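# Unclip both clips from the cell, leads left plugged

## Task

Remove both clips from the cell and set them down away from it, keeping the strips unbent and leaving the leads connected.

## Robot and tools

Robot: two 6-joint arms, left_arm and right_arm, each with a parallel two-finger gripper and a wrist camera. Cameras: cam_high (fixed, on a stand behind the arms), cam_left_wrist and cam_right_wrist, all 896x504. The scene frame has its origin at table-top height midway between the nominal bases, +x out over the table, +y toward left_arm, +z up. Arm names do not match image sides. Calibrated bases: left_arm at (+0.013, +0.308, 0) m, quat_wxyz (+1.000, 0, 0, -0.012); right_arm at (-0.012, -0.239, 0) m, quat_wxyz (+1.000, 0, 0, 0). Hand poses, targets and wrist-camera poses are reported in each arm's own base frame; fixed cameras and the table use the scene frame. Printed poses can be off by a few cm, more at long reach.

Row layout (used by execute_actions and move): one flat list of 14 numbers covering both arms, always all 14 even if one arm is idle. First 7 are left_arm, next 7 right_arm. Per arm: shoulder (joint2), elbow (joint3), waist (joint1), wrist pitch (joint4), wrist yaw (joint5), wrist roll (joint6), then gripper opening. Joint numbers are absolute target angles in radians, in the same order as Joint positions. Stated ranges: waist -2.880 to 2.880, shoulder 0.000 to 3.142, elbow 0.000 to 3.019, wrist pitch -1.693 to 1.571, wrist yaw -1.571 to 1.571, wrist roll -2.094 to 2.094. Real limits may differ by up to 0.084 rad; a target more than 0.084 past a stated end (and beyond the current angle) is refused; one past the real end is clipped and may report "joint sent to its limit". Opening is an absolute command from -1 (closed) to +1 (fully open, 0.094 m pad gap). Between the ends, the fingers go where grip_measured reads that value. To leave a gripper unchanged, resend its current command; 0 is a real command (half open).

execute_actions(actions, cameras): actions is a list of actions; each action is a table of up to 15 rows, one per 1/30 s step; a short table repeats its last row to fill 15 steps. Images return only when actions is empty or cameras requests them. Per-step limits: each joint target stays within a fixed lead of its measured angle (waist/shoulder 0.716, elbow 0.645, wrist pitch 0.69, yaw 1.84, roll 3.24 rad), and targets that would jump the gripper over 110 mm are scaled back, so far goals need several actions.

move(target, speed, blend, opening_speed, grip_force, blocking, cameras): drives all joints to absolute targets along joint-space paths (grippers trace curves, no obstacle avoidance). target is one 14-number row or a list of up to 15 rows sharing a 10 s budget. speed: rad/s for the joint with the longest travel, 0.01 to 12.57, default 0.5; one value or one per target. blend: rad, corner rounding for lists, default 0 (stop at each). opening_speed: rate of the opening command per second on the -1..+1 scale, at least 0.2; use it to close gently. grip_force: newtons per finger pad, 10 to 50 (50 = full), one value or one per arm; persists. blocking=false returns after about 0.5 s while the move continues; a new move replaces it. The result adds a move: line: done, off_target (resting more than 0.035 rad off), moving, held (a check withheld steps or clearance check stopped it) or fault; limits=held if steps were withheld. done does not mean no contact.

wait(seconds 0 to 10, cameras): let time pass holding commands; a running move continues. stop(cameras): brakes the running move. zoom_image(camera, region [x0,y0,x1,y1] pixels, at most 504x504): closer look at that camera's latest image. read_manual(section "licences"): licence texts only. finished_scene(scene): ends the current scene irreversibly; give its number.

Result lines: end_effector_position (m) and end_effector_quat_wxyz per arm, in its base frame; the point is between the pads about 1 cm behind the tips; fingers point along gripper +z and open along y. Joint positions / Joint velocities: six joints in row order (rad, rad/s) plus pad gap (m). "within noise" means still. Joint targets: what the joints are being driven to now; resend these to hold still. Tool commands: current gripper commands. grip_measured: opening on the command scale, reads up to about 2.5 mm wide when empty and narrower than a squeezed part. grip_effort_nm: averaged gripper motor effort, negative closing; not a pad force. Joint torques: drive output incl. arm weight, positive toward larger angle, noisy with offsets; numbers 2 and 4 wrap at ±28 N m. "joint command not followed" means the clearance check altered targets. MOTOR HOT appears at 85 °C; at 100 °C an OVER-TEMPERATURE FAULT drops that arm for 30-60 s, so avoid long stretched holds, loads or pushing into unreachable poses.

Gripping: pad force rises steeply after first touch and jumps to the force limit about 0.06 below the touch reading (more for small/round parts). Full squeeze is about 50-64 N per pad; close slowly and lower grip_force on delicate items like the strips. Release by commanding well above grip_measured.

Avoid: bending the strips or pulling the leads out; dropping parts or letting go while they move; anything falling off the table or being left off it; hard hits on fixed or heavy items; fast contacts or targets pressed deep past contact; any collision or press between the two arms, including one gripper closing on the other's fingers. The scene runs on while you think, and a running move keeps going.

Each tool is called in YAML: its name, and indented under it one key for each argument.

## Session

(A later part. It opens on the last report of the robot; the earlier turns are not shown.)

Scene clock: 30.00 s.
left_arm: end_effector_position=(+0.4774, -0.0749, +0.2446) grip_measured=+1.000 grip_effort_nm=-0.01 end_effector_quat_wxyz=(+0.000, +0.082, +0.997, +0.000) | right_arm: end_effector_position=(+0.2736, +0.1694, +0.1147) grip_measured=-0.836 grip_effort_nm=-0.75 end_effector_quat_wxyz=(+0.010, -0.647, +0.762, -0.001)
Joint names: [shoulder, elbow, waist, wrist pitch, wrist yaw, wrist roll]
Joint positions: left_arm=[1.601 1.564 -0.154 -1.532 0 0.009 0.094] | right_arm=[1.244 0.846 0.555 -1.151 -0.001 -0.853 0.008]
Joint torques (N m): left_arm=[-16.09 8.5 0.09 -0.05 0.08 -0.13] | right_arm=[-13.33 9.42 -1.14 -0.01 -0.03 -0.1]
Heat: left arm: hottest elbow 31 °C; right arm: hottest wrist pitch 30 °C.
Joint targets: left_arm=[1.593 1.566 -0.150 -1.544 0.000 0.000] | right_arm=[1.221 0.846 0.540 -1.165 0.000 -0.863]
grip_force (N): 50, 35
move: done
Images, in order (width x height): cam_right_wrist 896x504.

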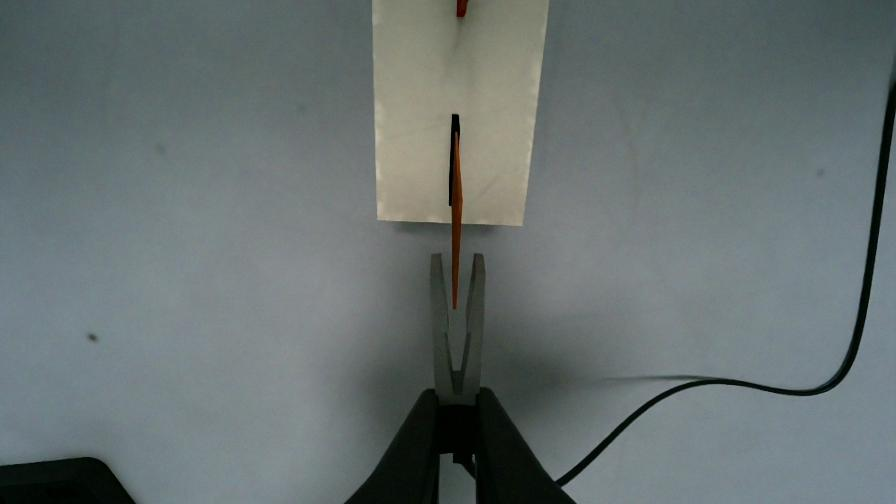

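move:
  target:
    - [1.593,1.566,-0.15,-1.544,0,0,1,1.1986,0.8267,0.512,-1.1681,0,-0.891,-0.86]
    - [1.593,1.566,-0.15,-1.544,0,0,1,1.1594,0.7953,0.456,-1.1758,0,-0.947,-0.86]
    - [1.593,1.566,-0.15,-1.544,0,0,1,1.110,0.7576,0.371,-1.1879,0,-1.032,-0.86]
  speed: 0.08
  blend: 0.005
  cameras: ["all"]

Scene clock: 32.77 s.
left_arm: end_effector_position=(+0.4774, -0.0749, +0.2446) grip_measured=+1.000 grip_effort_nm=-0.01 end_effector_quat_wxyz=(+0.000, +0.082, +0.997, +0.000) | right_arm: end_effector_position=(+0.2622, +0.1063, +0.1149) grip_measured=-0.836 grip_effort_nm=-0.75 end_effector_quat_wxyz=(+0.010, -0.647, +0.762, -0.003)
Joint names: [shoulder, elbow, waist, wrist pitch, wrist yaw, wrist roll]
Joint positions: left_arm=[1.601 1.564 -0.154 -1.532 0 0.009 0.094] | right_arm=[1.13 0.757 0.386 -1.176 -0.001 -1.022 0.008]
Joint torques (N m): left_arm=[-16.15 8.5 0.03 -0.05 0.08 -0.13] | right_arm=[-10.75 9.57 -0.44 0.08 -0.03 -0.07]
Heat: left arm: hottest elbow 31 °C; right arm: hottest wrist pitch 30 °C.
Joint targets: left_arm=[1.593 1.566 -0.150 -1.544 0.000 0.000] | right_arm=[1.110 0.757 0.371 -1.188 0.000 -1.032]
grip_force (N): 50, 35
move: done

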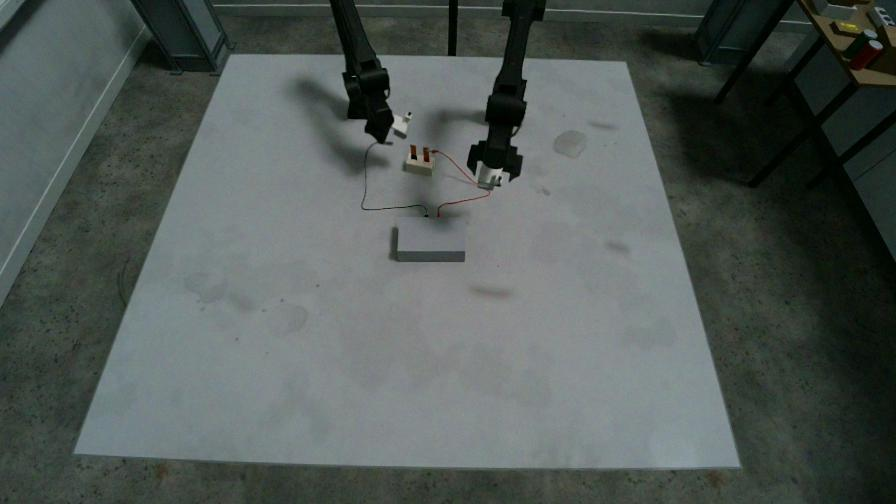

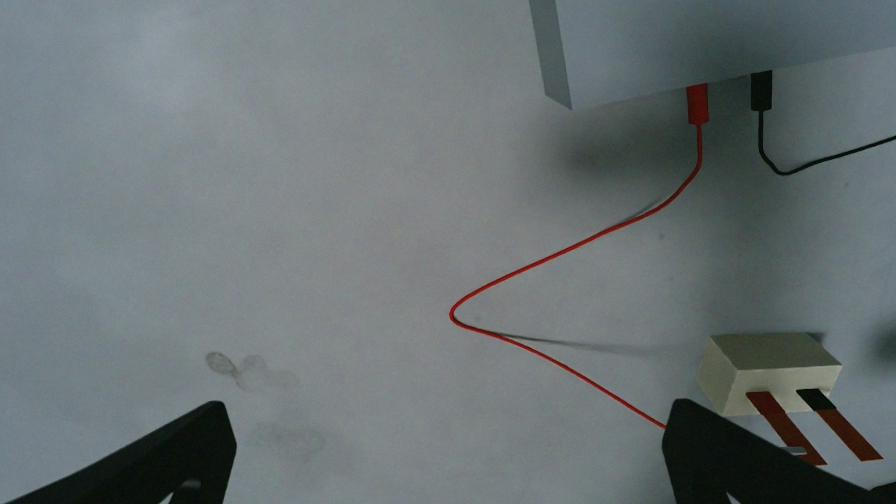

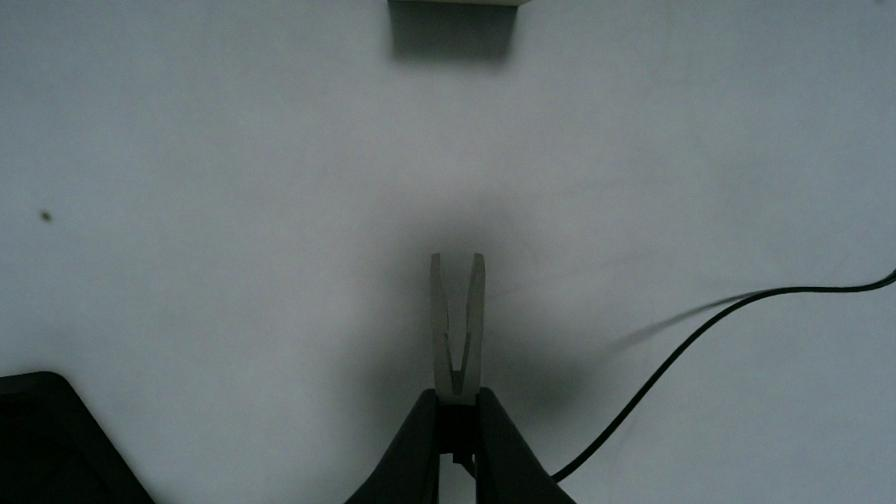

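move:
  target: [1.593,1.566,-0.15,-1.544,0,0,1,1.253,0.6006,0.278,-0.900,0,-1.125,-0.86]
  speed: 0.15
  cameras: ["all"]

Scene clock: 35.47 s.
left_arm: end_effector_position=(+0.4774, -0.0749, +0.2446) grip_measured=+1.000 grip_effort_nm=-0.01 end_effector_quat_wxyz=(+0.000, +0.082, +0.997, +0.000) | right_arm: end_effector_position=(+0.2621, +0.0789, +0.0346) grip_measured=-0.836 grip_effort_nm=-0.75 end_effector_quat_wxyz=(+0.007, -0.648, +0.762, -0.003)
Joint names: [shoulder, elbow, waist, wrist pitch, wrist yaw, wrist roll]
Joint positions: left_arm=[1.601 1.564 -0.154 -1.532 0 0.009 0.094] | right_arm=[1.241 0.601 0.294 -0.914 -0.001 -1.115 0.008]
Joint torques (N m): left_arm=[-16.15 8.46 0.09 -0.03 0.08 -0.14] | right_arm=[-8.59 8.31 -1.32 0.94 -0.1 -0.08]
Heat: left arm: hottest elbow 32 °C; right arm: hottest wrist pitch 30 °C.
Joint targets: left_arm=[1.593 1.566 -0.150 -1.544 0.000 0.000] | right_arm=[1.253 0.601 0.278 -0.900 0.000 -1.125]
grip_force (N): 50, 35
move: done

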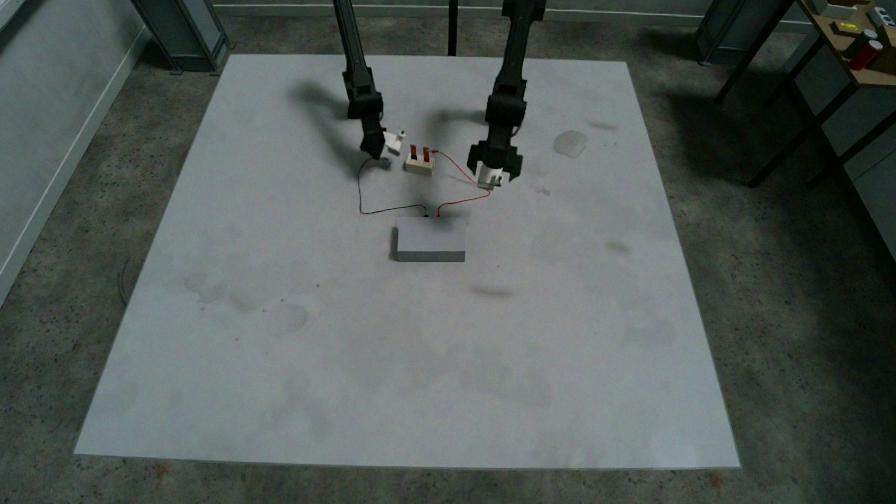

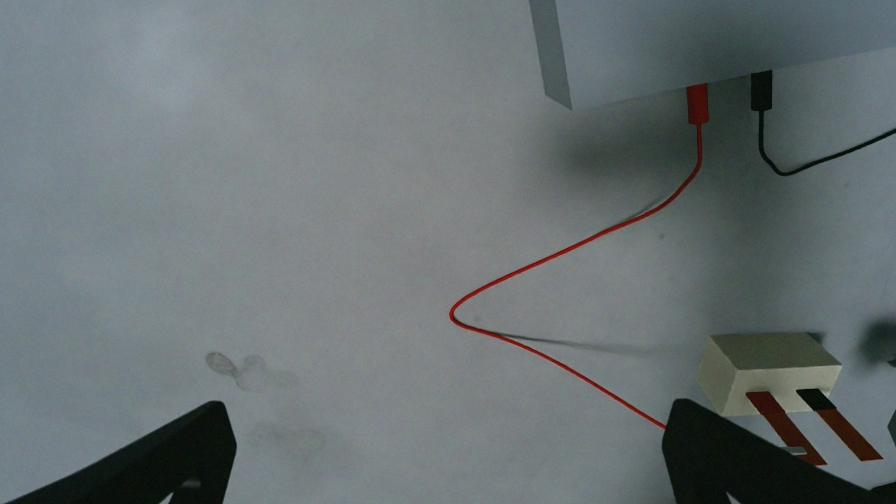

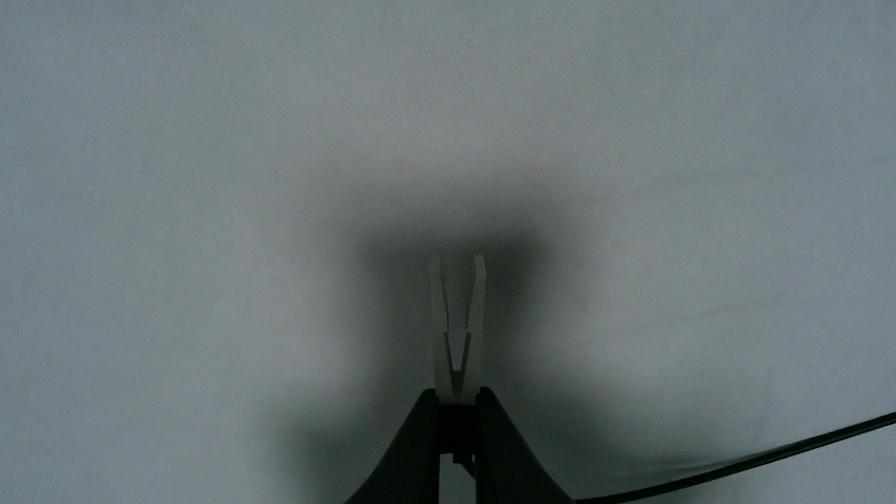

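move:
  target: [1.593,1.566,-0.15,-1.544,0,0,1,1.2925,0.5768,0.278,-0.837,0,-1.125,-0.86]
  speed: 0.08
  cameras: ["cam_right_wrist","cam_high"]

Scene clock: 36.80 s.
left_arm: end_effector_position=(+0.4774, -0.0749, +0.2446) grip_measured=+1.000 grip_effort_nm=-0.01 end_effector_quat_wxyz=(+0.000, +0.082, +0.997, +0.000) | right_arm: end_effector_position=(+0.2624, +0.0790, +0.0181) grip_measured=-0.836 grip_effort_nm=-0.75 end_effector_quat_wxyz=(+0.008, -0.648, +0.762, -0.003)
Joint names: [shoulder, elbow, waist, wrist pitch, wrist yaw, wrist roll]
Joint positions: left_arm=[1.601 1.564 -0.154 -1.532 0 0.009 0.094] | right_arm=[1.28 0.577 0.294 -0.851 -0.001 -1.115 0.008]
Joint torques (N m): left_arm=[-16.09 8.5 0.09 -0.03 0.08 -0.14] | right_arm=[-8.41 7.87 -0.97 0.91 -0.03 -0.09]
Heat: left arm: hottest elbow 32 °C; right arm: hottest wrist pitch 30 °C.
Joint targets: left_arm=[1.593 1.566 -0.150 -1.544 0.000 0.000] | right_arm=[1.292 0.577 0.278 -0.837 0.000 -1.125]
grip_force (N): 50, 35
move: done
Images, in order (width x height): cam_high 896x504, cam_right_wrist 896x504.

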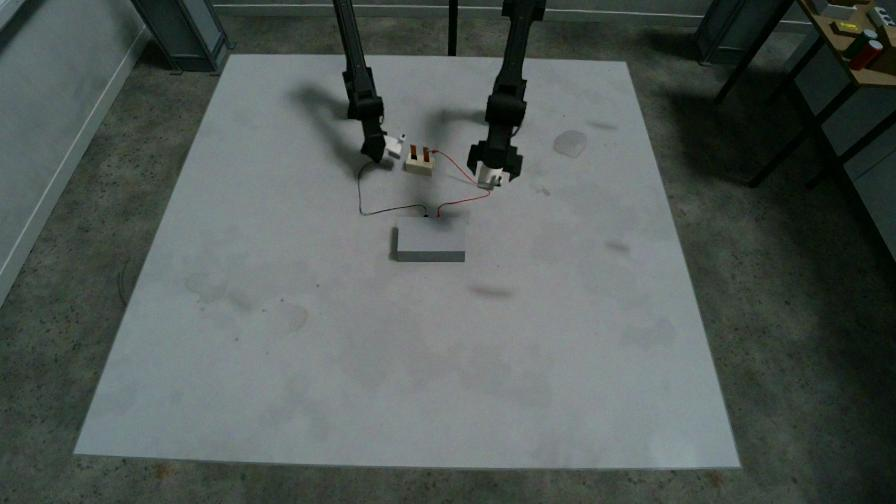

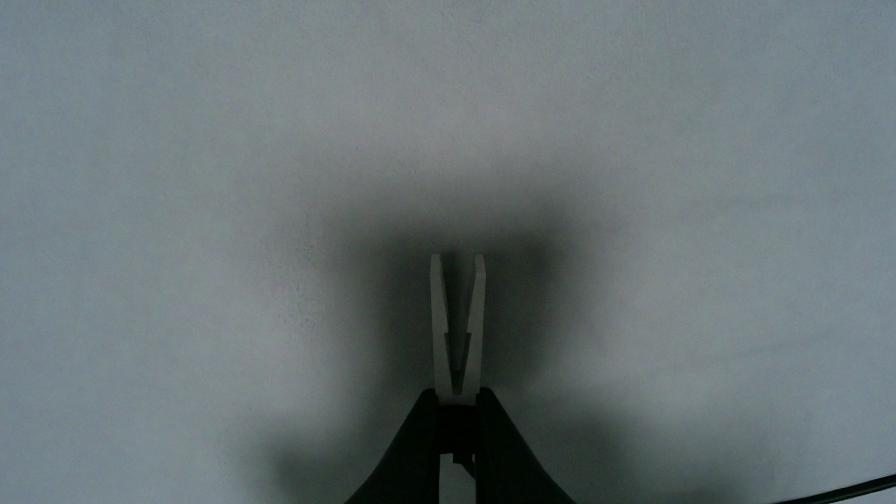

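move:
  target: [1.593,1.566,-0.15,-1.544,0,0,1,1.3035,0.5708,0.278,-0.820,0,-1.125,-0.86]
  speed: 0.04
  cameras: ["cam_right_wrist"]

Scene clock: 37.73 s.
left_arm: end_effector_position=(+0.4774, -0.0749, +0.2446) grip_measured=+1.000 grip_effort_nm=-0.01 end_effector_quat_wxyz=(+0.000, +0.082, +0.997, +0.000) | right_arm: end_effector_position=(+0.2624, +0.0790, +0.0140) grip_measured=-0.836 grip_effort_nm=-0.75 end_effector_quat_wxyz=(+0.008, -0.648, +0.762, -0.003)
Joint names: [shoulder, elbow, waist, wrist pitch, wrist yaw, wrist roll]
Joint positions: left_arm=[1.601 1.564 -0.154 -1.532 0 0.009 0.094] | right_arm=[1.289 0.572 0.294 -0.835 -0.001 -1.116 0.008]
Joint torques (N m): left_arm=[-16.09 8.47 0.09 -0.05 0.09 -0.13] | right_arm=[-7.65 7.6 -0.97 1.11 -0.02 -0.11]
Heat: left arm: hottest elbow 32 °C; right arm: hottest wrist pitch 30 °C.
Joint targets: left_arm=[1.593 1.566 -0.150 -1.544 0.000 0.000] | right_arm=[1.303 0.571 0.278 -0.820 0.000 -1.125]
grip_force (N): 50, 35
move: done
Images, in order (width x height): cam_right_wrist 896x504.

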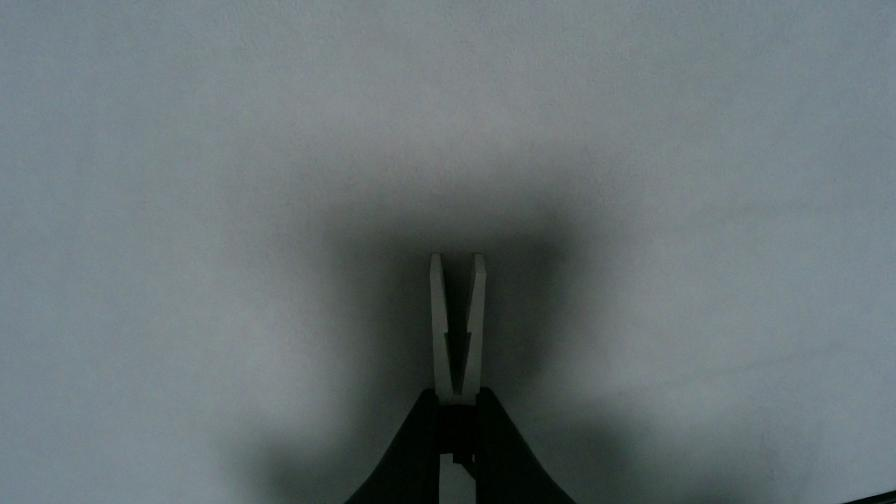

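move:
  target: [1.593,1.566,-0.15,-1.544,0,0,1,1.311,0.5668,0.278,-0.8085,0,-1.125,-0.86]
  speed: 0.04
  cameras: ["cam_right_wrist"]

Scene clock: 38.50 s.
left_arm: end_effector_position=(+0.4774, -0.0749, +0.2446) grip_measured=+1.000 grip_effort_nm=-0.01 end_effector_quat_wxyz=(+0.000, +0.082, +0.997, +0.000) | right_arm: end_effector_position=(+0.2625, +0.0790, +0.0138) grip_measured=-0.836 grip_effort_nm=-0.75 end_effector_quat_wxyz=(+0.008, -0.648, +0.762, -0.003)
Joint names: [shoulder, elbow, waist, wrist pitch, wrist yaw, wrist roll]
Joint positions: left_arm=[1.601 1.564 -0.154 -1.532 0 0.009 0.094] | right_arm=[1.29 0.572 0.294 -0.834 -0.001 -1.116 0.008]
Joint torques (N m): left_arm=[-16.21 8.47 0.09 -0.05 0.08 -0.13] | right_arm=[-7.71 7.38 -0.91 1.43 -0.05 -0.05]
Heat: left arm: hottest elbow 32 °C; right arm: hottest wrist pitch 30 °C.
Joint targets: left_arm=[1.593 1.566 -0.150 -1.544 0.000 0.000] | right_arm=[1.311 0.567 0.278 -0.808 0.000 -1.125]
grip_force (N): 50, 35
move: done
Images, in order (width x height): cam_right_wrist 896x504.

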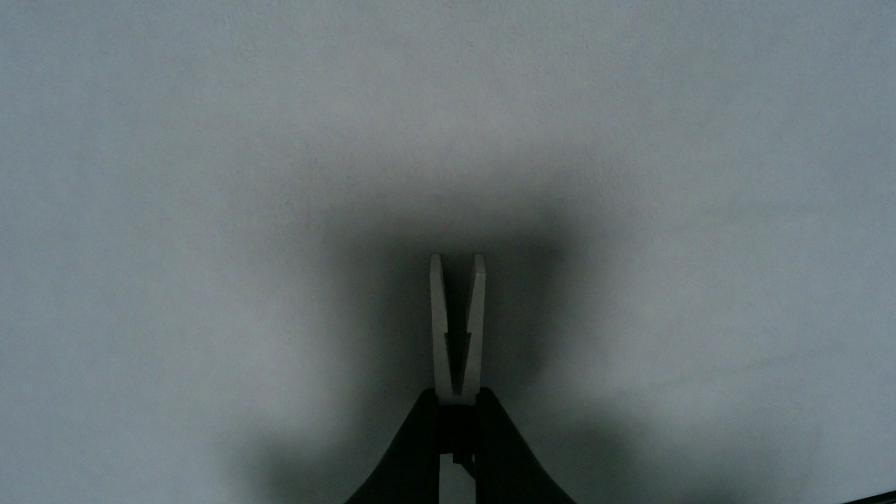

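move:
  target:
    - [1.593,1.566,-0.15,-1.544,0,0,1,1.302,0.572,0.280,-0.822,0,-1.125,-0.86]
    - [1.593,1.566,-0.15,-1.544,0,0,1,1.302,0.572,0.280,-0.822,0,-1.125,-0.2]
  speed: 0.05
  opening_speed: 0.5
  cameras: ["cam_right_wrist"]

Scene clock: 41.00 s.
left_arm: end_effector_position=(+0.4774, -0.0749, +0.2446) grip_measured=+1.000 grip_effort_nm=-0.01 end_effector_quat_wxyz=(+0.000, +0.082, +0.997, +0.000) | right_arm: end_effector_position=(+0.2625, +0.0790, +0.0138) grip_measured=-0.203 grip_effort_nm=0.14 end_effector_quat_wxyz=(+0.008, -0.648, +0.762, -0.003)
Joint names: [shoulder, elbow, waist, wrist pitch, wrist yaw, wrist roll]
Joint positions: left_arm=[1.601 1.564 -0.154 -1.532 0 0.009 0.094] | right_arm=[1.29 0.572 0.294 -0.834 -0.001 -1.116 0.037]
Joint torques (N m): left_arm=[-16.09 8.49 0.09 -0.05 0.08 -0.13] | right_arm=[-8.12 7.62 -0.5 1.16 -0.07 -0.12]
Heat: left arm: hottest elbow 32 °C; right arm: hottest wrist pitch 30 °C.
Joint targets: left_arm=[1.593 1.566 -0.150 -1.544 0.000 0.000] | right_arm=[1.302 0.572 0.280 -0.822 0.000 -1.125]
grip_force (N): 50, 35
move: done
Images, in order (width x height): cam_right_wrist 896x504.

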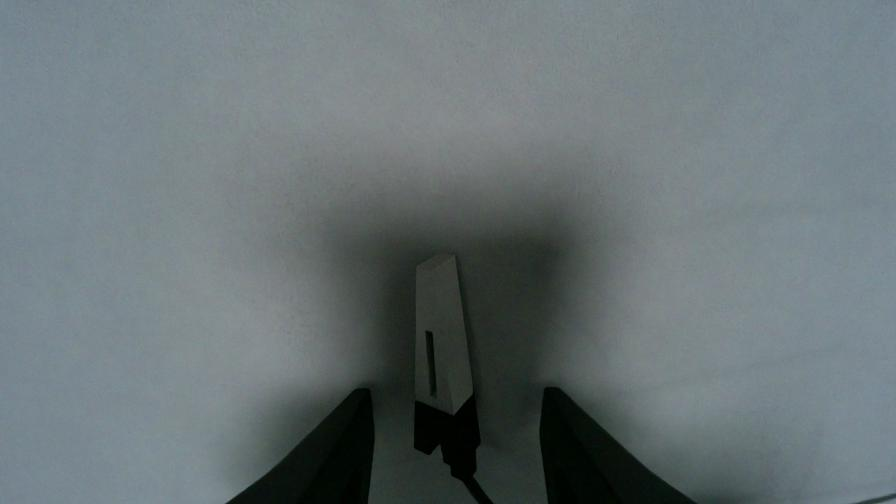

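move:
  target:
    - [1.593,1.566,-0.15,-1.544,0,0,1,1.228,0.60,0.278,-0.925,0,-1.125,-0.2]
    - [1.593,1.566,-0.15,-1.544,0,0,1,1.10,0.748,0.278,-1.21,0,-1.125,-0.2]
    - [1.593,1.566,-0.15,-1.544,0,0.5,1,1.10,0.748,-0.4,-1.21,0,-0.8,-0.2]
    - [1.33,1.104,-0.735,-1.316,0,0.992,1,1.10,0.748,-0.5,-1.21,0,-0.8,-0.2]
  speed: [0.1,0.4,0.6,0.5]
  blend: [0.01,0.05,0.1,0]
  cameras: ["all"]

Scene clock: 46.33 s.
left_arm: end_effector_position=(+0.2773, -0.2509, +0.1754) grip_measured=+1.000 grip_effort_nm=-0.01 end_effector_quat_wxyz=(+0.000, +0.756, +0.654, +0.000) | right_arm: end_effector_position=(+0.2239, -0.1183, +0.0969) grip_measured=-0.203 grip_effort_nm=0.14 end_effector_quat_wxyz=(-0.019, -0.162, +0.987, +0.014)
Joint names: [shoulder, elbow, waist, wrist pitch, wrist yaw, wrist roll]
Joint positions: left_arm=[1.345 1.103 -0.734 -1.329 0 0.981 0.094] | right_arm=[1.116 0.695 -0.485 -1.198 0 -0.81 0.037]
Joint torques (N m): left_arm=[-11.63 8.16 -0.21 1.05 0.14 0.09] | right_arm=[-9.41 13.89 -0.5 -0.23 -0.08 0.19]
Heat: left arm: hottest elbow 32 °C; right arm: hottest elbow 30 °C.
Joint targets: left_arm=[1.330 1.104 -0.735 -1.316 0.000 0.992] | right_arm=[1.100 0.748 -0.500 -1.210 0.000 -0.800]
grip_force (N): 50, 35
move: off_target (right_arm); right_arm: the elbow is farthest, 0.053 rad from its target

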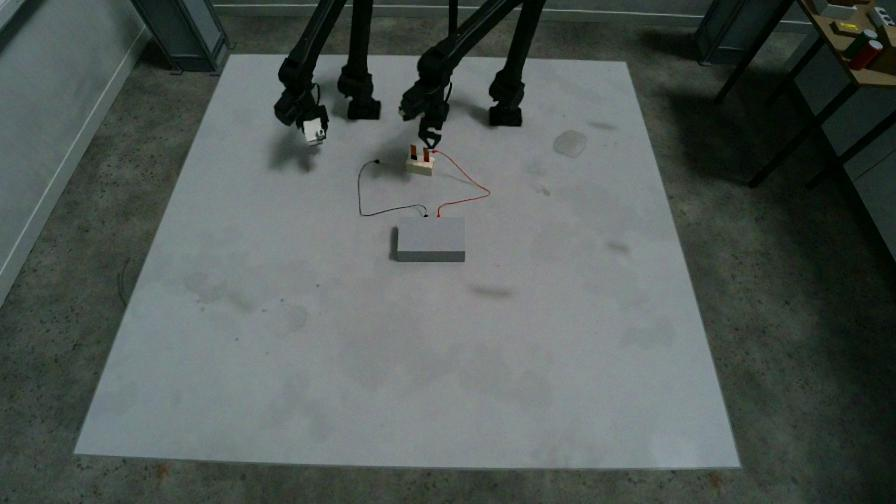

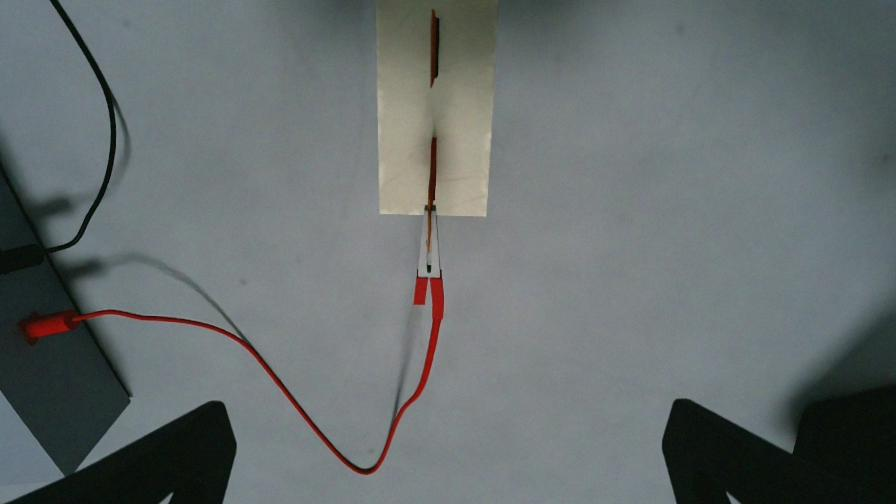

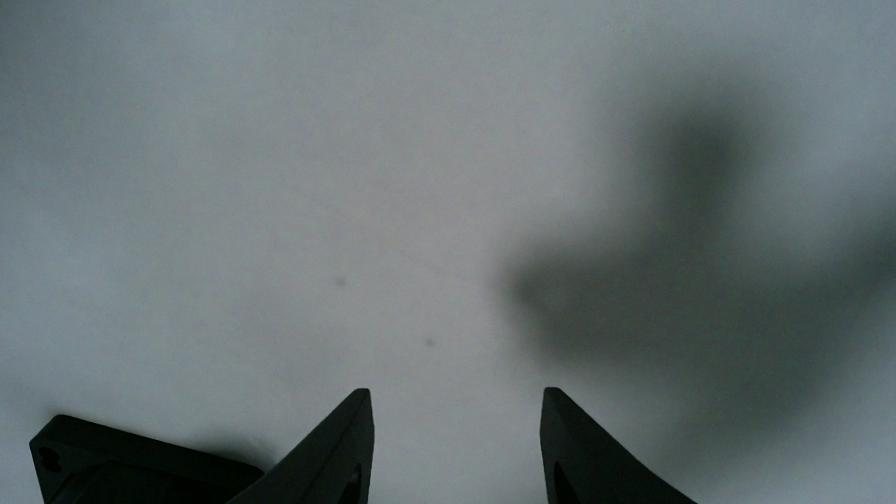

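move:
  target: [1.395,1.030,-0.702,-1.204,0,1.008,1,1.10,0.748,-0.5,-1.21,0,-0.8,-0.2]
  speed: 0.15
  cameras: ["cam_left_wrist"]

Scene clock: 47.90 s.
left_arm: end_effector_position=(+0.2845, -0.2448, +0.1323) grip_measured=+1.000 grip_effort_nm=-0.01 end_effector_quat_wxyz=(-0.004, +0.753, +0.658, -0.001) | right_arm: end_effector_position=(+0.2239, -0.1183, +0.0969) grip_measured=-0.203 grip_effort_nm=0.14 end_effector_quat_wxyz=(-0.019, -0.162, +0.987, +0.014)
Joint names: [shoulder, elbow, waist, wrist pitch, wrist yaw, wrist roll]
Joint positions: left_arm=[1.388 1.027 -0.709 -1.217 0 0.997 0.094] | right_arm=[1.116 0.695 -0.485 -1.198 0 -0.81 0.037]
Joint torques (N m): left_arm=[-9.99 7.95 0.26 1.13 0.13 0.09] | right_arm=[-9.7 14.02 -1.03 -0.2 -0.08 0.11]
Heat: left arm: hottest elbow 32 °C; right arm: hottest elbow 30 °C.
Joint targets: left_arm=[1.395 1.030 -0.702 -1.204 0.000 1.008] | right_arm=[1.100 0.748 -0.500 -1.210 0.000 -0.800]
grip_force (N): 50, 35
move: off_target (right_arm); right_arm: the elbow is farthest, 0.053 rad from its target
Images, in order (width x height): cam_left_wrist 896x504.

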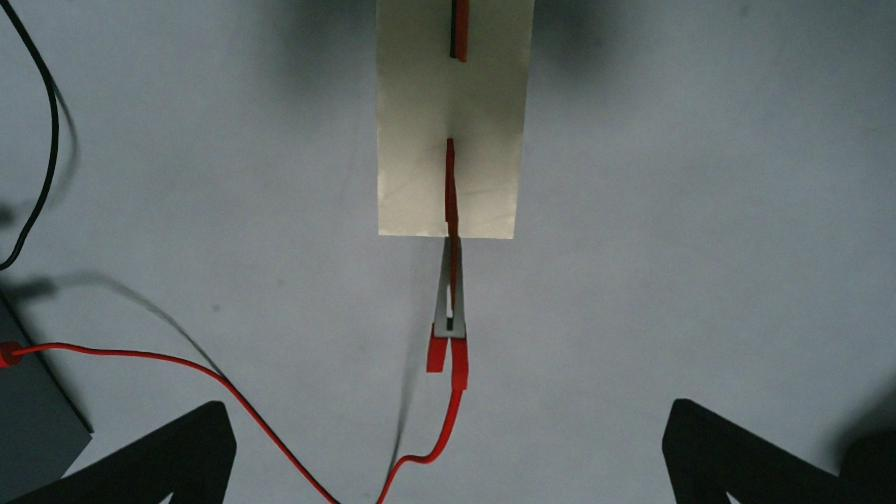

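move:
  target: [1.418,0.993,-0.702,-1.145,0,1.008,1,1.10,0.748,-0.5,-1.21,0,-0.8,-0.2]
  speed: 0.12
  grip_force: [35,35]
  cameras: ["cam_left_wrist"]

Scene clock: 49.10 s.
left_arm: end_effector_position=(+0.2848, -0.2450, +0.1121) grip_measured=+1.000 grip_effort_nm=-0.01 end_effector_quat_wxyz=(-0.003, +0.754, +0.657, -0.001) | right_arm: end_effector_position=(+0.2239, -0.1183, +0.0969) grip_measured=-0.203 grip_effort_nm=0.14 end_effector_quat_wxyz=(-0.019, -0.162, +0.987, +0.014)
Joint names: [shoulder, elbow, waist, wrist pitch, wrist yaw, wrist roll]
Joint positions: left_arm=[1.409 0.991 -0.709 -1.158 0 0.998 0.094] | right_arm=[1.116 0.695 -0.485 -1.198 0 -0.81 0.037]
Joint torques (N m): left_arm=[-9.99 7.73 0.38 0.99 0.14 0.08] | right_arm=[-9.99 13.87 -1.2 0.03 -0.03 0.11]
Heat: left arm: hottest elbow 32 °C; right arm: hottest elbow 30 °C.
Joint targets: left_arm=[1.418 0.993 -0.702 -1.145 0.000 1.008] | right_arm=[1.100 0.748 -0.500 -1.210 0.000 -0.800]
grip_force (N): 35, 35
move: off_target (right_arm); right_arm: the elbow is farthest, 0.053 rad from its target
Images, in order (width x height): cam_left_wrist 896x504.

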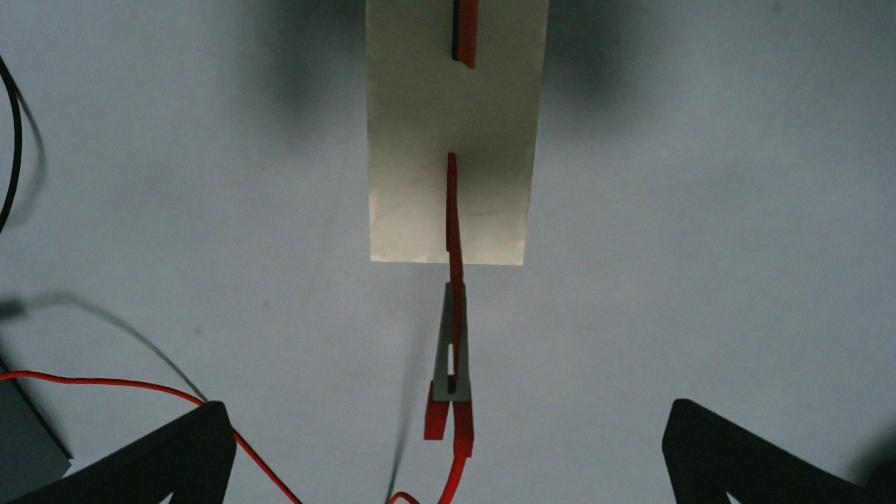

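move:
  target:
    - [1.418,0.993,-0.702,-1.145,0,1.008,-0.6,1.10,0.748,-0.5,-1.21,0,-0.8,-0.2]
  opening_speed: 0.8
  cameras: ["cam_left_wrist"]

move:
  target:
    - [1.418,0.993,-0.702,-1.145,0,1.008,-0.86,1.10,0.748,-0.5,-1.21,0,-0.8,-0.2]
  opening_speed: 0.25
  cameras: ["cam_left_wrist"]

zoom_image:
  camera: "cam_left_wrist"
  region: [370, 200, 530, 504]

Scene clock: 53.30 s.
left_arm: end_effector_position=(+0.2848, -0.2450, +0.1121) grip_measured=-0.597 grip_effort_nm=-0.14 end_effector_quat_wxyz=(-0.003, +0.754, +0.657, -0.001) | right_arm: end_effector_position=(+0.2239, -0.1183, +0.0969) grip_measured=-0.203 grip_effort_nm=0.14 end_effector_quat_wxyz=(-0.019, -0.162, +0.987, +0.014)
Joint names: [shoulder, elbow, waist, wrist pitch, wrist yaw, wrist roll]
Joint positions: left_arm=[1.409 0.991 -0.709 -1.158 0 0.998 0.019] | right_arm=[1.116 0.695 -0.485 -1.198 0 -0.81 0.037]
Joint torques (N m): left_arm=[-9.99 7.72 0.21 1.03 0.14 0.09] | right_arm=[-9.82 14.04 -0.73 -0.1 -0.1 0.1]
Heat: left arm: hottest elbow 32 °C; right arm: hottest elbow 31 °C.
Joint targets: left_arm=[1.418 0.993 -0.702 -1.145 0.000 1.008] | right_arm=[1.100 0.748 -0.500 -1.210 0.000 -0.800]
grip_force (N): 35, 35
move: off_target (right_arm); right_arm: the elbow is farthest, 0.053 rad from its target
Images, in order (width x height): cam_left_wrist 896x504.

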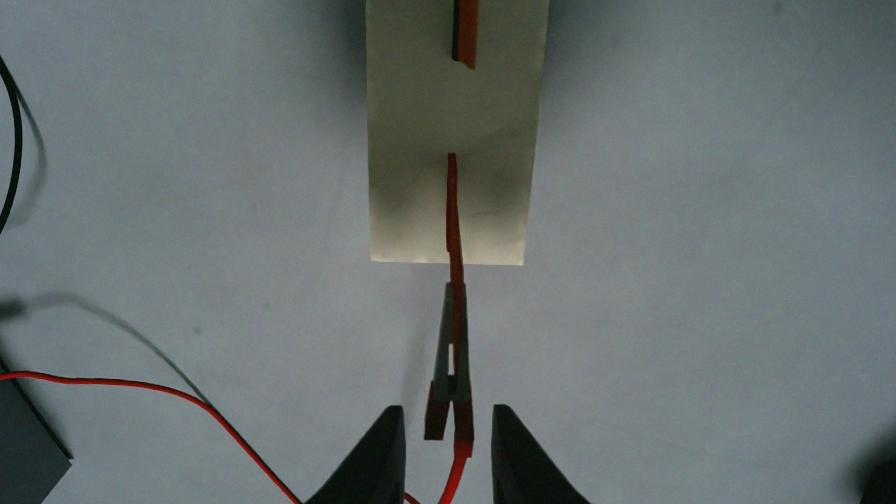

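Scene clock: 54.60 s.
left_arm: end_effector_position=(+0.2848, -0.2450, +0.1121) grip_measured=-0.851 grip_effort_nm=-0.43 end_effector_quat_wxyz=(-0.003, +0.754, +0.657, -0.001) | right_arm: end_effector_position=(+0.2239, -0.1183, +0.0969) grip_measured=-0.203 grip_effort_nm=0.14 end_effector_quat_wxyz=(-0.019, -0.162, +0.987, +0.014)
Joint names: [shoulder, elbow, waist, wrist pitch, wrist yaw, wrist roll]
Joint positions: left_arm=[1.409 0.991 -0.709 -1.158 0 0.998 0.007] | right_arm=[1.116 0.695 -0.485 -1.198 0 -0.81 0.037]
Joint torques (N m): left_arm=[-9.99 7.71 0.26 1.03 0.14 0.09] | right_arm=[-9.29 13.87 -0.97 -0.25 -0.08 0.11]
Heat: left arm: hottest elbow 32 °C; right arm: hottest elbow 31 °C.
Joint targets: left_arm=[1.418 0.993 -0.702 -1.145 0.000 1.008] | right_arm=[1.100 0.748 -0.500 -1.210 0.000 -0.800]
grip_force (N): 35, 35
move: off_target (right_arm); right_arm: the elbow is farthest, 0.053 rad from its target
Images, in order (width x height): cam_left_wrist 896x504.

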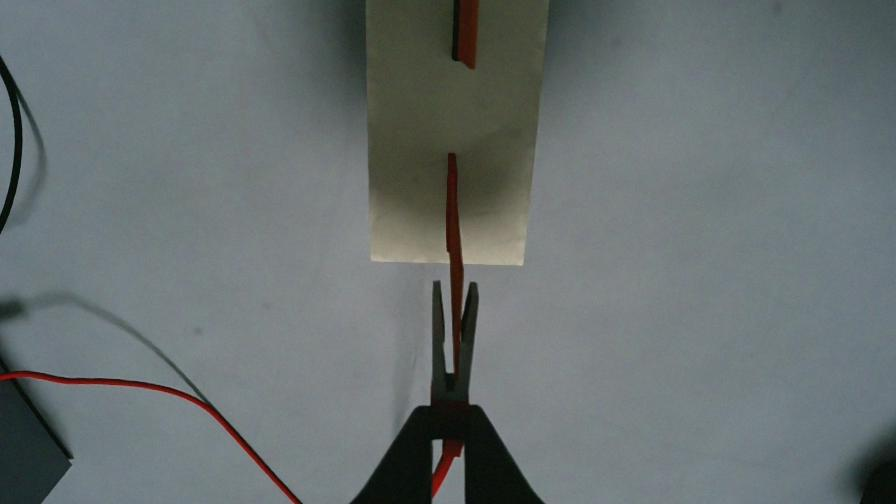

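Scaled by 1.658.

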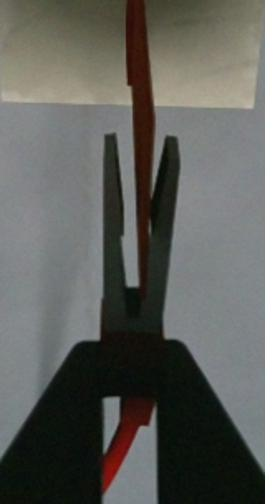

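move:
  target: [1.384,0.983,-0.6905,-1.155,0,1.0195,-0.86,1.10,0.748,-0.5,-1.21,0,-0.8,-0.2]
  speed: 0.06
  cameras: ["cam_left_wrist"]

zoom_image:
  camera: "cam_left_wrist"
  region: [370, 200, 530, 504]

Scene clock: 56.00 s.
left_arm: end_effector_position=(+0.2848, -0.2394, +0.1128) grip_measured=-0.852 grip_effort_nm=-0.45 end_effector_quat_wxyz=(-0.002, +0.753, +0.658, +0.000) | right_arm: end_effector_position=(+0.2239, -0.1183, +0.0969) grip_measured=-0.203 grip_effort_nm=0.14 end_effector_quat_wxyz=(-0.019, -0.162, +0.987, +0.014)
Joint names: [shoulder, elbow, waist, wrist pitch, wrist yaw, wrist roll]
Joint positions: left_arm=[1.398 0.982 -0.698 -1.158 0 1.009 0.007] | right_arm=[1.116 0.695 -0.485 -1.198 0 -0.81 0.037]
Joint torques (N m): left_arm=[-11.75 7.69 0.38 0.58 0.13 0.09] | right_arm=[-9.64 13.87 -1.9 -0.18 -0.03 0.11]
Heat: left arm: hottest elbow 32 °C; right arm: hottest elbow 31 °C.
Joint targets: left_arm=[1.384 0.983 -0.691 -1.155 0.000 1.019] | right_arm=[1.100 0.748 -0.500 -1.210 0.000 -0.800]
grip_force (N): 35, 35
move: off_target (right_arm); right_arm: the elbow is farthest, 0.053 rad from its target
Images, in order (width x height): cam_left_wrist 896x504.

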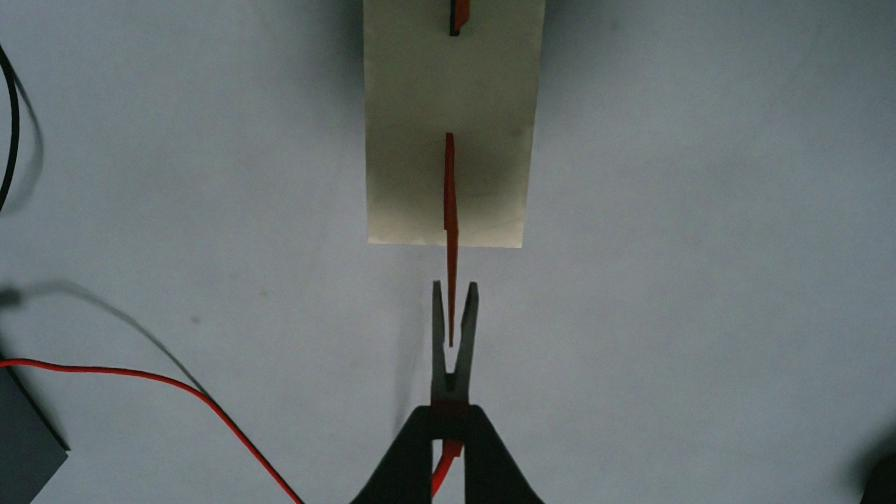

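Scaled by 1.658.

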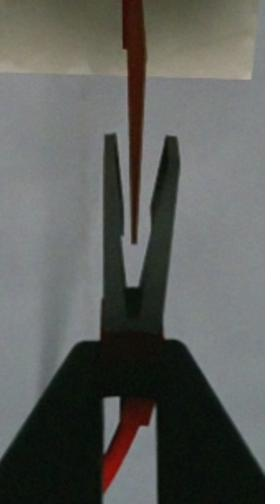

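move:
  target:
    - [1.368,0.967,-0.663,-1.166,0,1.047,-0.86,1.10,0.748,-0.5,-1.21,0,-0.8,-0.2]
    - [1.346,0.946,-0.622,-1.168,0,1.088,-0.86,1.10,0.748,-0.5,-1.21,0,-0.8,-0.2]
  speed: 0.05
  blend: 0.003
  cameras: ["cam_left_wrist"]

Scene clock: 58.00 s.
left_arm: end_effector_position=(+0.2890, -0.2111, +0.1127) grip_measured=-0.852 grip_effort_nm=-0.45 end_effector_quat_wxyz=(-0.002, +0.753, +0.658, -0.001) | right_arm: end_effector_position=(+0.2239, -0.1183, +0.0969) grip_measured=-0.203 grip_effort_nm=0.14 end_effector_quat_wxyz=(-0.019, -0.162, +0.987, +0.014)
Joint names: [shoulder, elbow, waist, wrist pitch, wrist yaw, wrist roll]
Joint positions: left_arm=[1.361 0.945 -0.629 -1.158 0 1.077 0.007] | right_arm=[1.116 0.695 -0.485 -1.198 0 -0.81 0.037]
Joint torques (N m): left_arm=[-11.34 7.64 0.26 -0.01 0.13 0.08] | right_arm=[-10.34 14 -1.08 -0.14 -0.06 0.14]
Heat: left arm: hottest elbow 32 °C; right arm: hottest elbow 32 °C.
Joint targets: left_arm=[1.346 0.946 -0.622 -1.168 0.000 1.088] | right_arm=[1.100 0.748 -0.500 -1.210 0.000 -0.800]
grip_force (N): 35, 35
move: off_target (right_arm); right_arm: the elbow is farthest, 0.053 rad from its target
Images, in order (width x height): cam_left_wrist 896x504.

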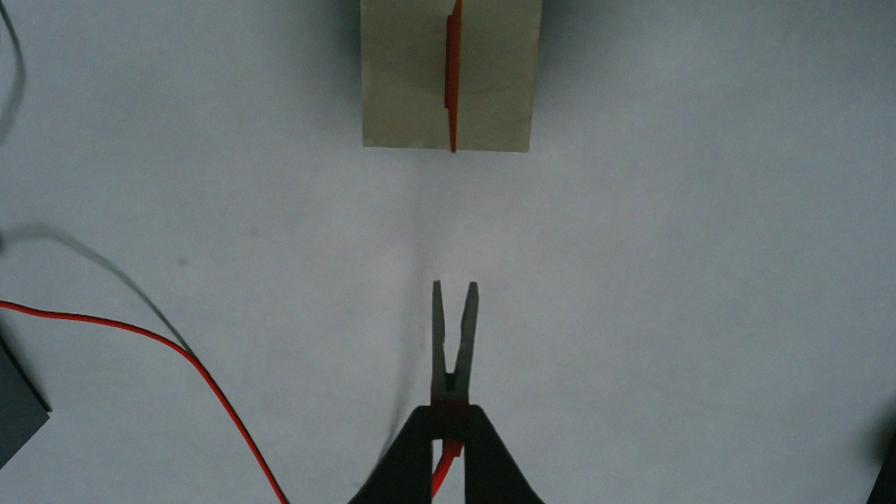

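move:
  target:
    - [1.277,0.886,-0.460,-1.176,0,1.250,-0.86,1.10,0.730,-0.5,-1.21,0,-0.8,-0.2]
    - [1.428,0.7655,-0.460,-0.910,0,1.250,-0.86,1.10,0.730,-0.5,-1.21,0,-0.8,-0.2]
    - [1.463,0.745,-0.460,-0.854,0,1.250,-0.86,1.10,0.730,-0.5,-1.21,0,-0.8,-0.2]
  speed: [0.15,0.12,0.06]
  blend: [0.02,0.01,0]
  cameras: ["all"]

Scene clock: 62.93 s.
left_arm: end_effector_position=(+0.2976, -0.1507, +0.0180) grip_measured=-0.852 grip_effort_nm=-0.45 end_effector_quat_wxyz=(-0.002, +0.754, +0.657, -0.001) | right_arm: end_effector_position=(+0.2239, -0.1183, +0.0969) grip_measured=-0.203 grip_effort_nm=0.14 end_effector_quat_wxyz=(-0.019, -0.162, +0.987, +0.014)
Joint names: [shoulder, elbow, waist, wrist pitch, wrist yaw, wrist roll]
Joint positions: left_arm=[1.453 0.745 -0.467 -0.867 0 1.24 0.007] | right_arm=[1.116 0.695 -0.485 -1.198 0 -0.81 0.037]
Joint torques (N m): left_arm=[-8.82 6.37 0.32 1.07 0.14 0.08] | right_arm=[-9.99 12.31 -0.97 0.02 -0.02 0.12]
Heat: left arm: hottest elbow 32 °C; right arm: hottest elbow 32 °C.
Joint targets: left_arm=[1.463 0.745 -0.460 -0.854 0.000 1.250] | right_arm=[1.100 0.730 -0.500 -1.210 0.000 -0.800]
grip_force (N): 35, 35
move: done

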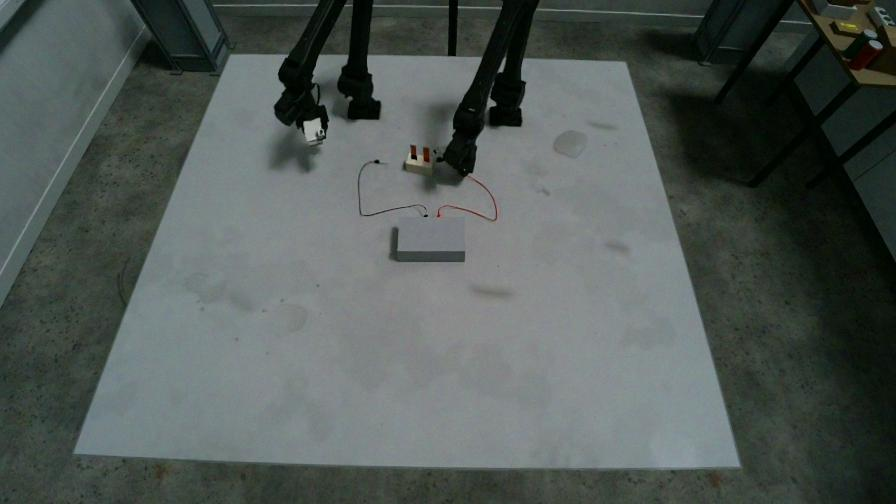

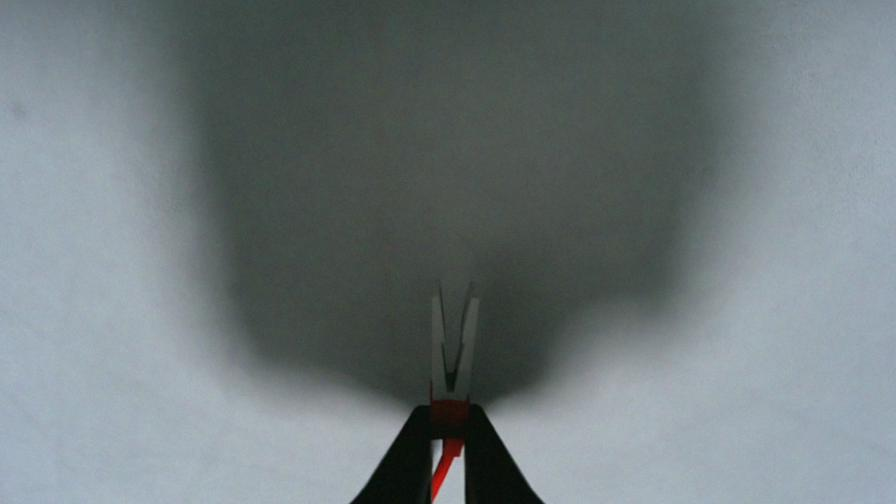

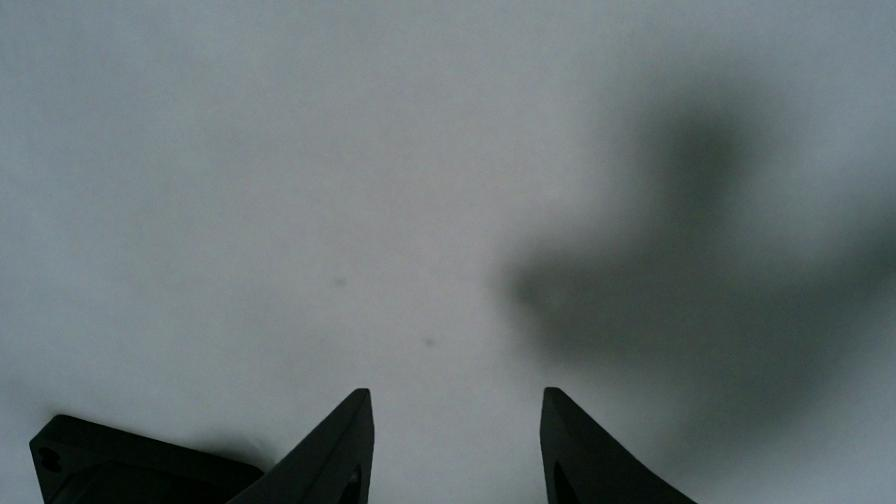

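move:
  target: [1.4715,0.7403,-0.460,-0.841,0,1.250,-0.86,1.10,0.730,-0.5,-1.21,0,-0.8,-0.2]
  speed: 0.04
  cameras: ["cam_left_wrist"]

move:
  target: [1.4765,0.7375,-0.460,-0.833,0,1.250,-0.86,1.10,0.730,-0.5,-1.21,0,-0.8,-0.2]
  speed: 0.04
  cameras: ["cam_left_wrist"]

Scene clock: 63.97 s.
left_arm: end_effector_position=(+0.2974, -0.1506, +0.0139) grip_measured=-0.852 grip_effort_nm=-0.45 end_effector_quat_wxyz=(-0.002, +0.754, +0.657, -0.001) | right_arm: end_effector_position=(+0.2239, -0.1183, +0.0969) grip_measured=-0.203 grip_effort_nm=0.14 end_effector_quat_wxyz=(-0.019, -0.162, +0.987, +0.014)
Joint names: [shoulder, elbow, waist, wrist pitch, wrist yaw, wrist roll]
Joint positions: left_arm=[1.462 0.74 -0.467 -0.854 0 1.24 0.007] | right_arm=[1.116 0.695 -0.485 -1.198 0 -0.81 0.037]
Joint torques (N m): left_arm=[-8.82 6.3 0.32 1.07 0.14 0.09] | right_arm=[-9.88 12.29 -1.49 0.1 -0.03 0.12]
Heat: left arm: hottest elbow 32 °C; right arm: hottest elbow 32 °C.
Joint targets: left_arm=[1.472 0.740 -0.460 -0.841 0.000 1.250] | right_arm=[1.100 0.730 -0.500 -1.210 0.000 -0.800]
grip_force (N): 35, 35
move: done
Images, in order (width x height): cam_left_wrist 896x504.

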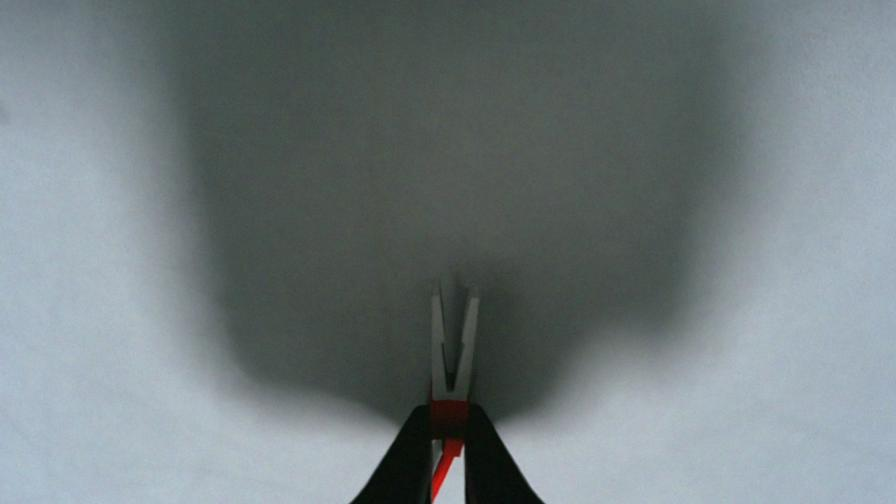

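Scene clock: 64.70 s.
left_arm: end_effector_position=(+0.2987, -0.1513, +0.0126) grip_measured=-0.852 grip_effort_nm=-0.45 end_effector_quat_wxyz=(-0.001, +0.754, +0.657, +0.000) | right_arm: end_effector_position=(+0.2239, -0.1183, +0.0969) grip_measured=-0.203 grip_effort_nm=0.14 end_effector_quat_wxyz=(-0.019, -0.162, +0.987, +0.014)
Joint names: [shoulder, elbow, waist, wrist pitch, wrist yaw, wrist roll]
Joint positions: left_arm=[1.466 0.74 -0.467 -0.846 0 1.24 0.007] | right_arm=[1.116 0.695 -0.485 -1.198 0 -0.81 0.037]
Joint torques (N m): left_arm=[-8.88 6.09 0.26 1.03 0.15 0.09] | right_arm=[-9.93 12.44 -1.2 -0.13 -0.04 0.13]
Heat: left arm: hottest elbow 32 °C; right arm: hottest elbow 32 °C.
Joint targets: left_arm=[1.476 0.737 -0.460 -0.833 0.000 1.250] | right_arm=[1.100 0.730 -0.500 -1.210 0.000 -0.800]
grip_force (N): 35, 35
move: done
Images, in order (width x height): cam_left_wrist 896x504.

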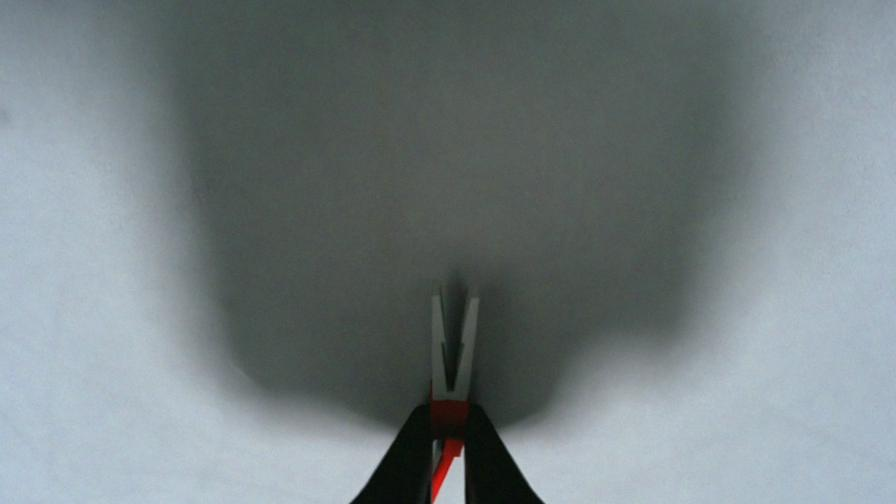

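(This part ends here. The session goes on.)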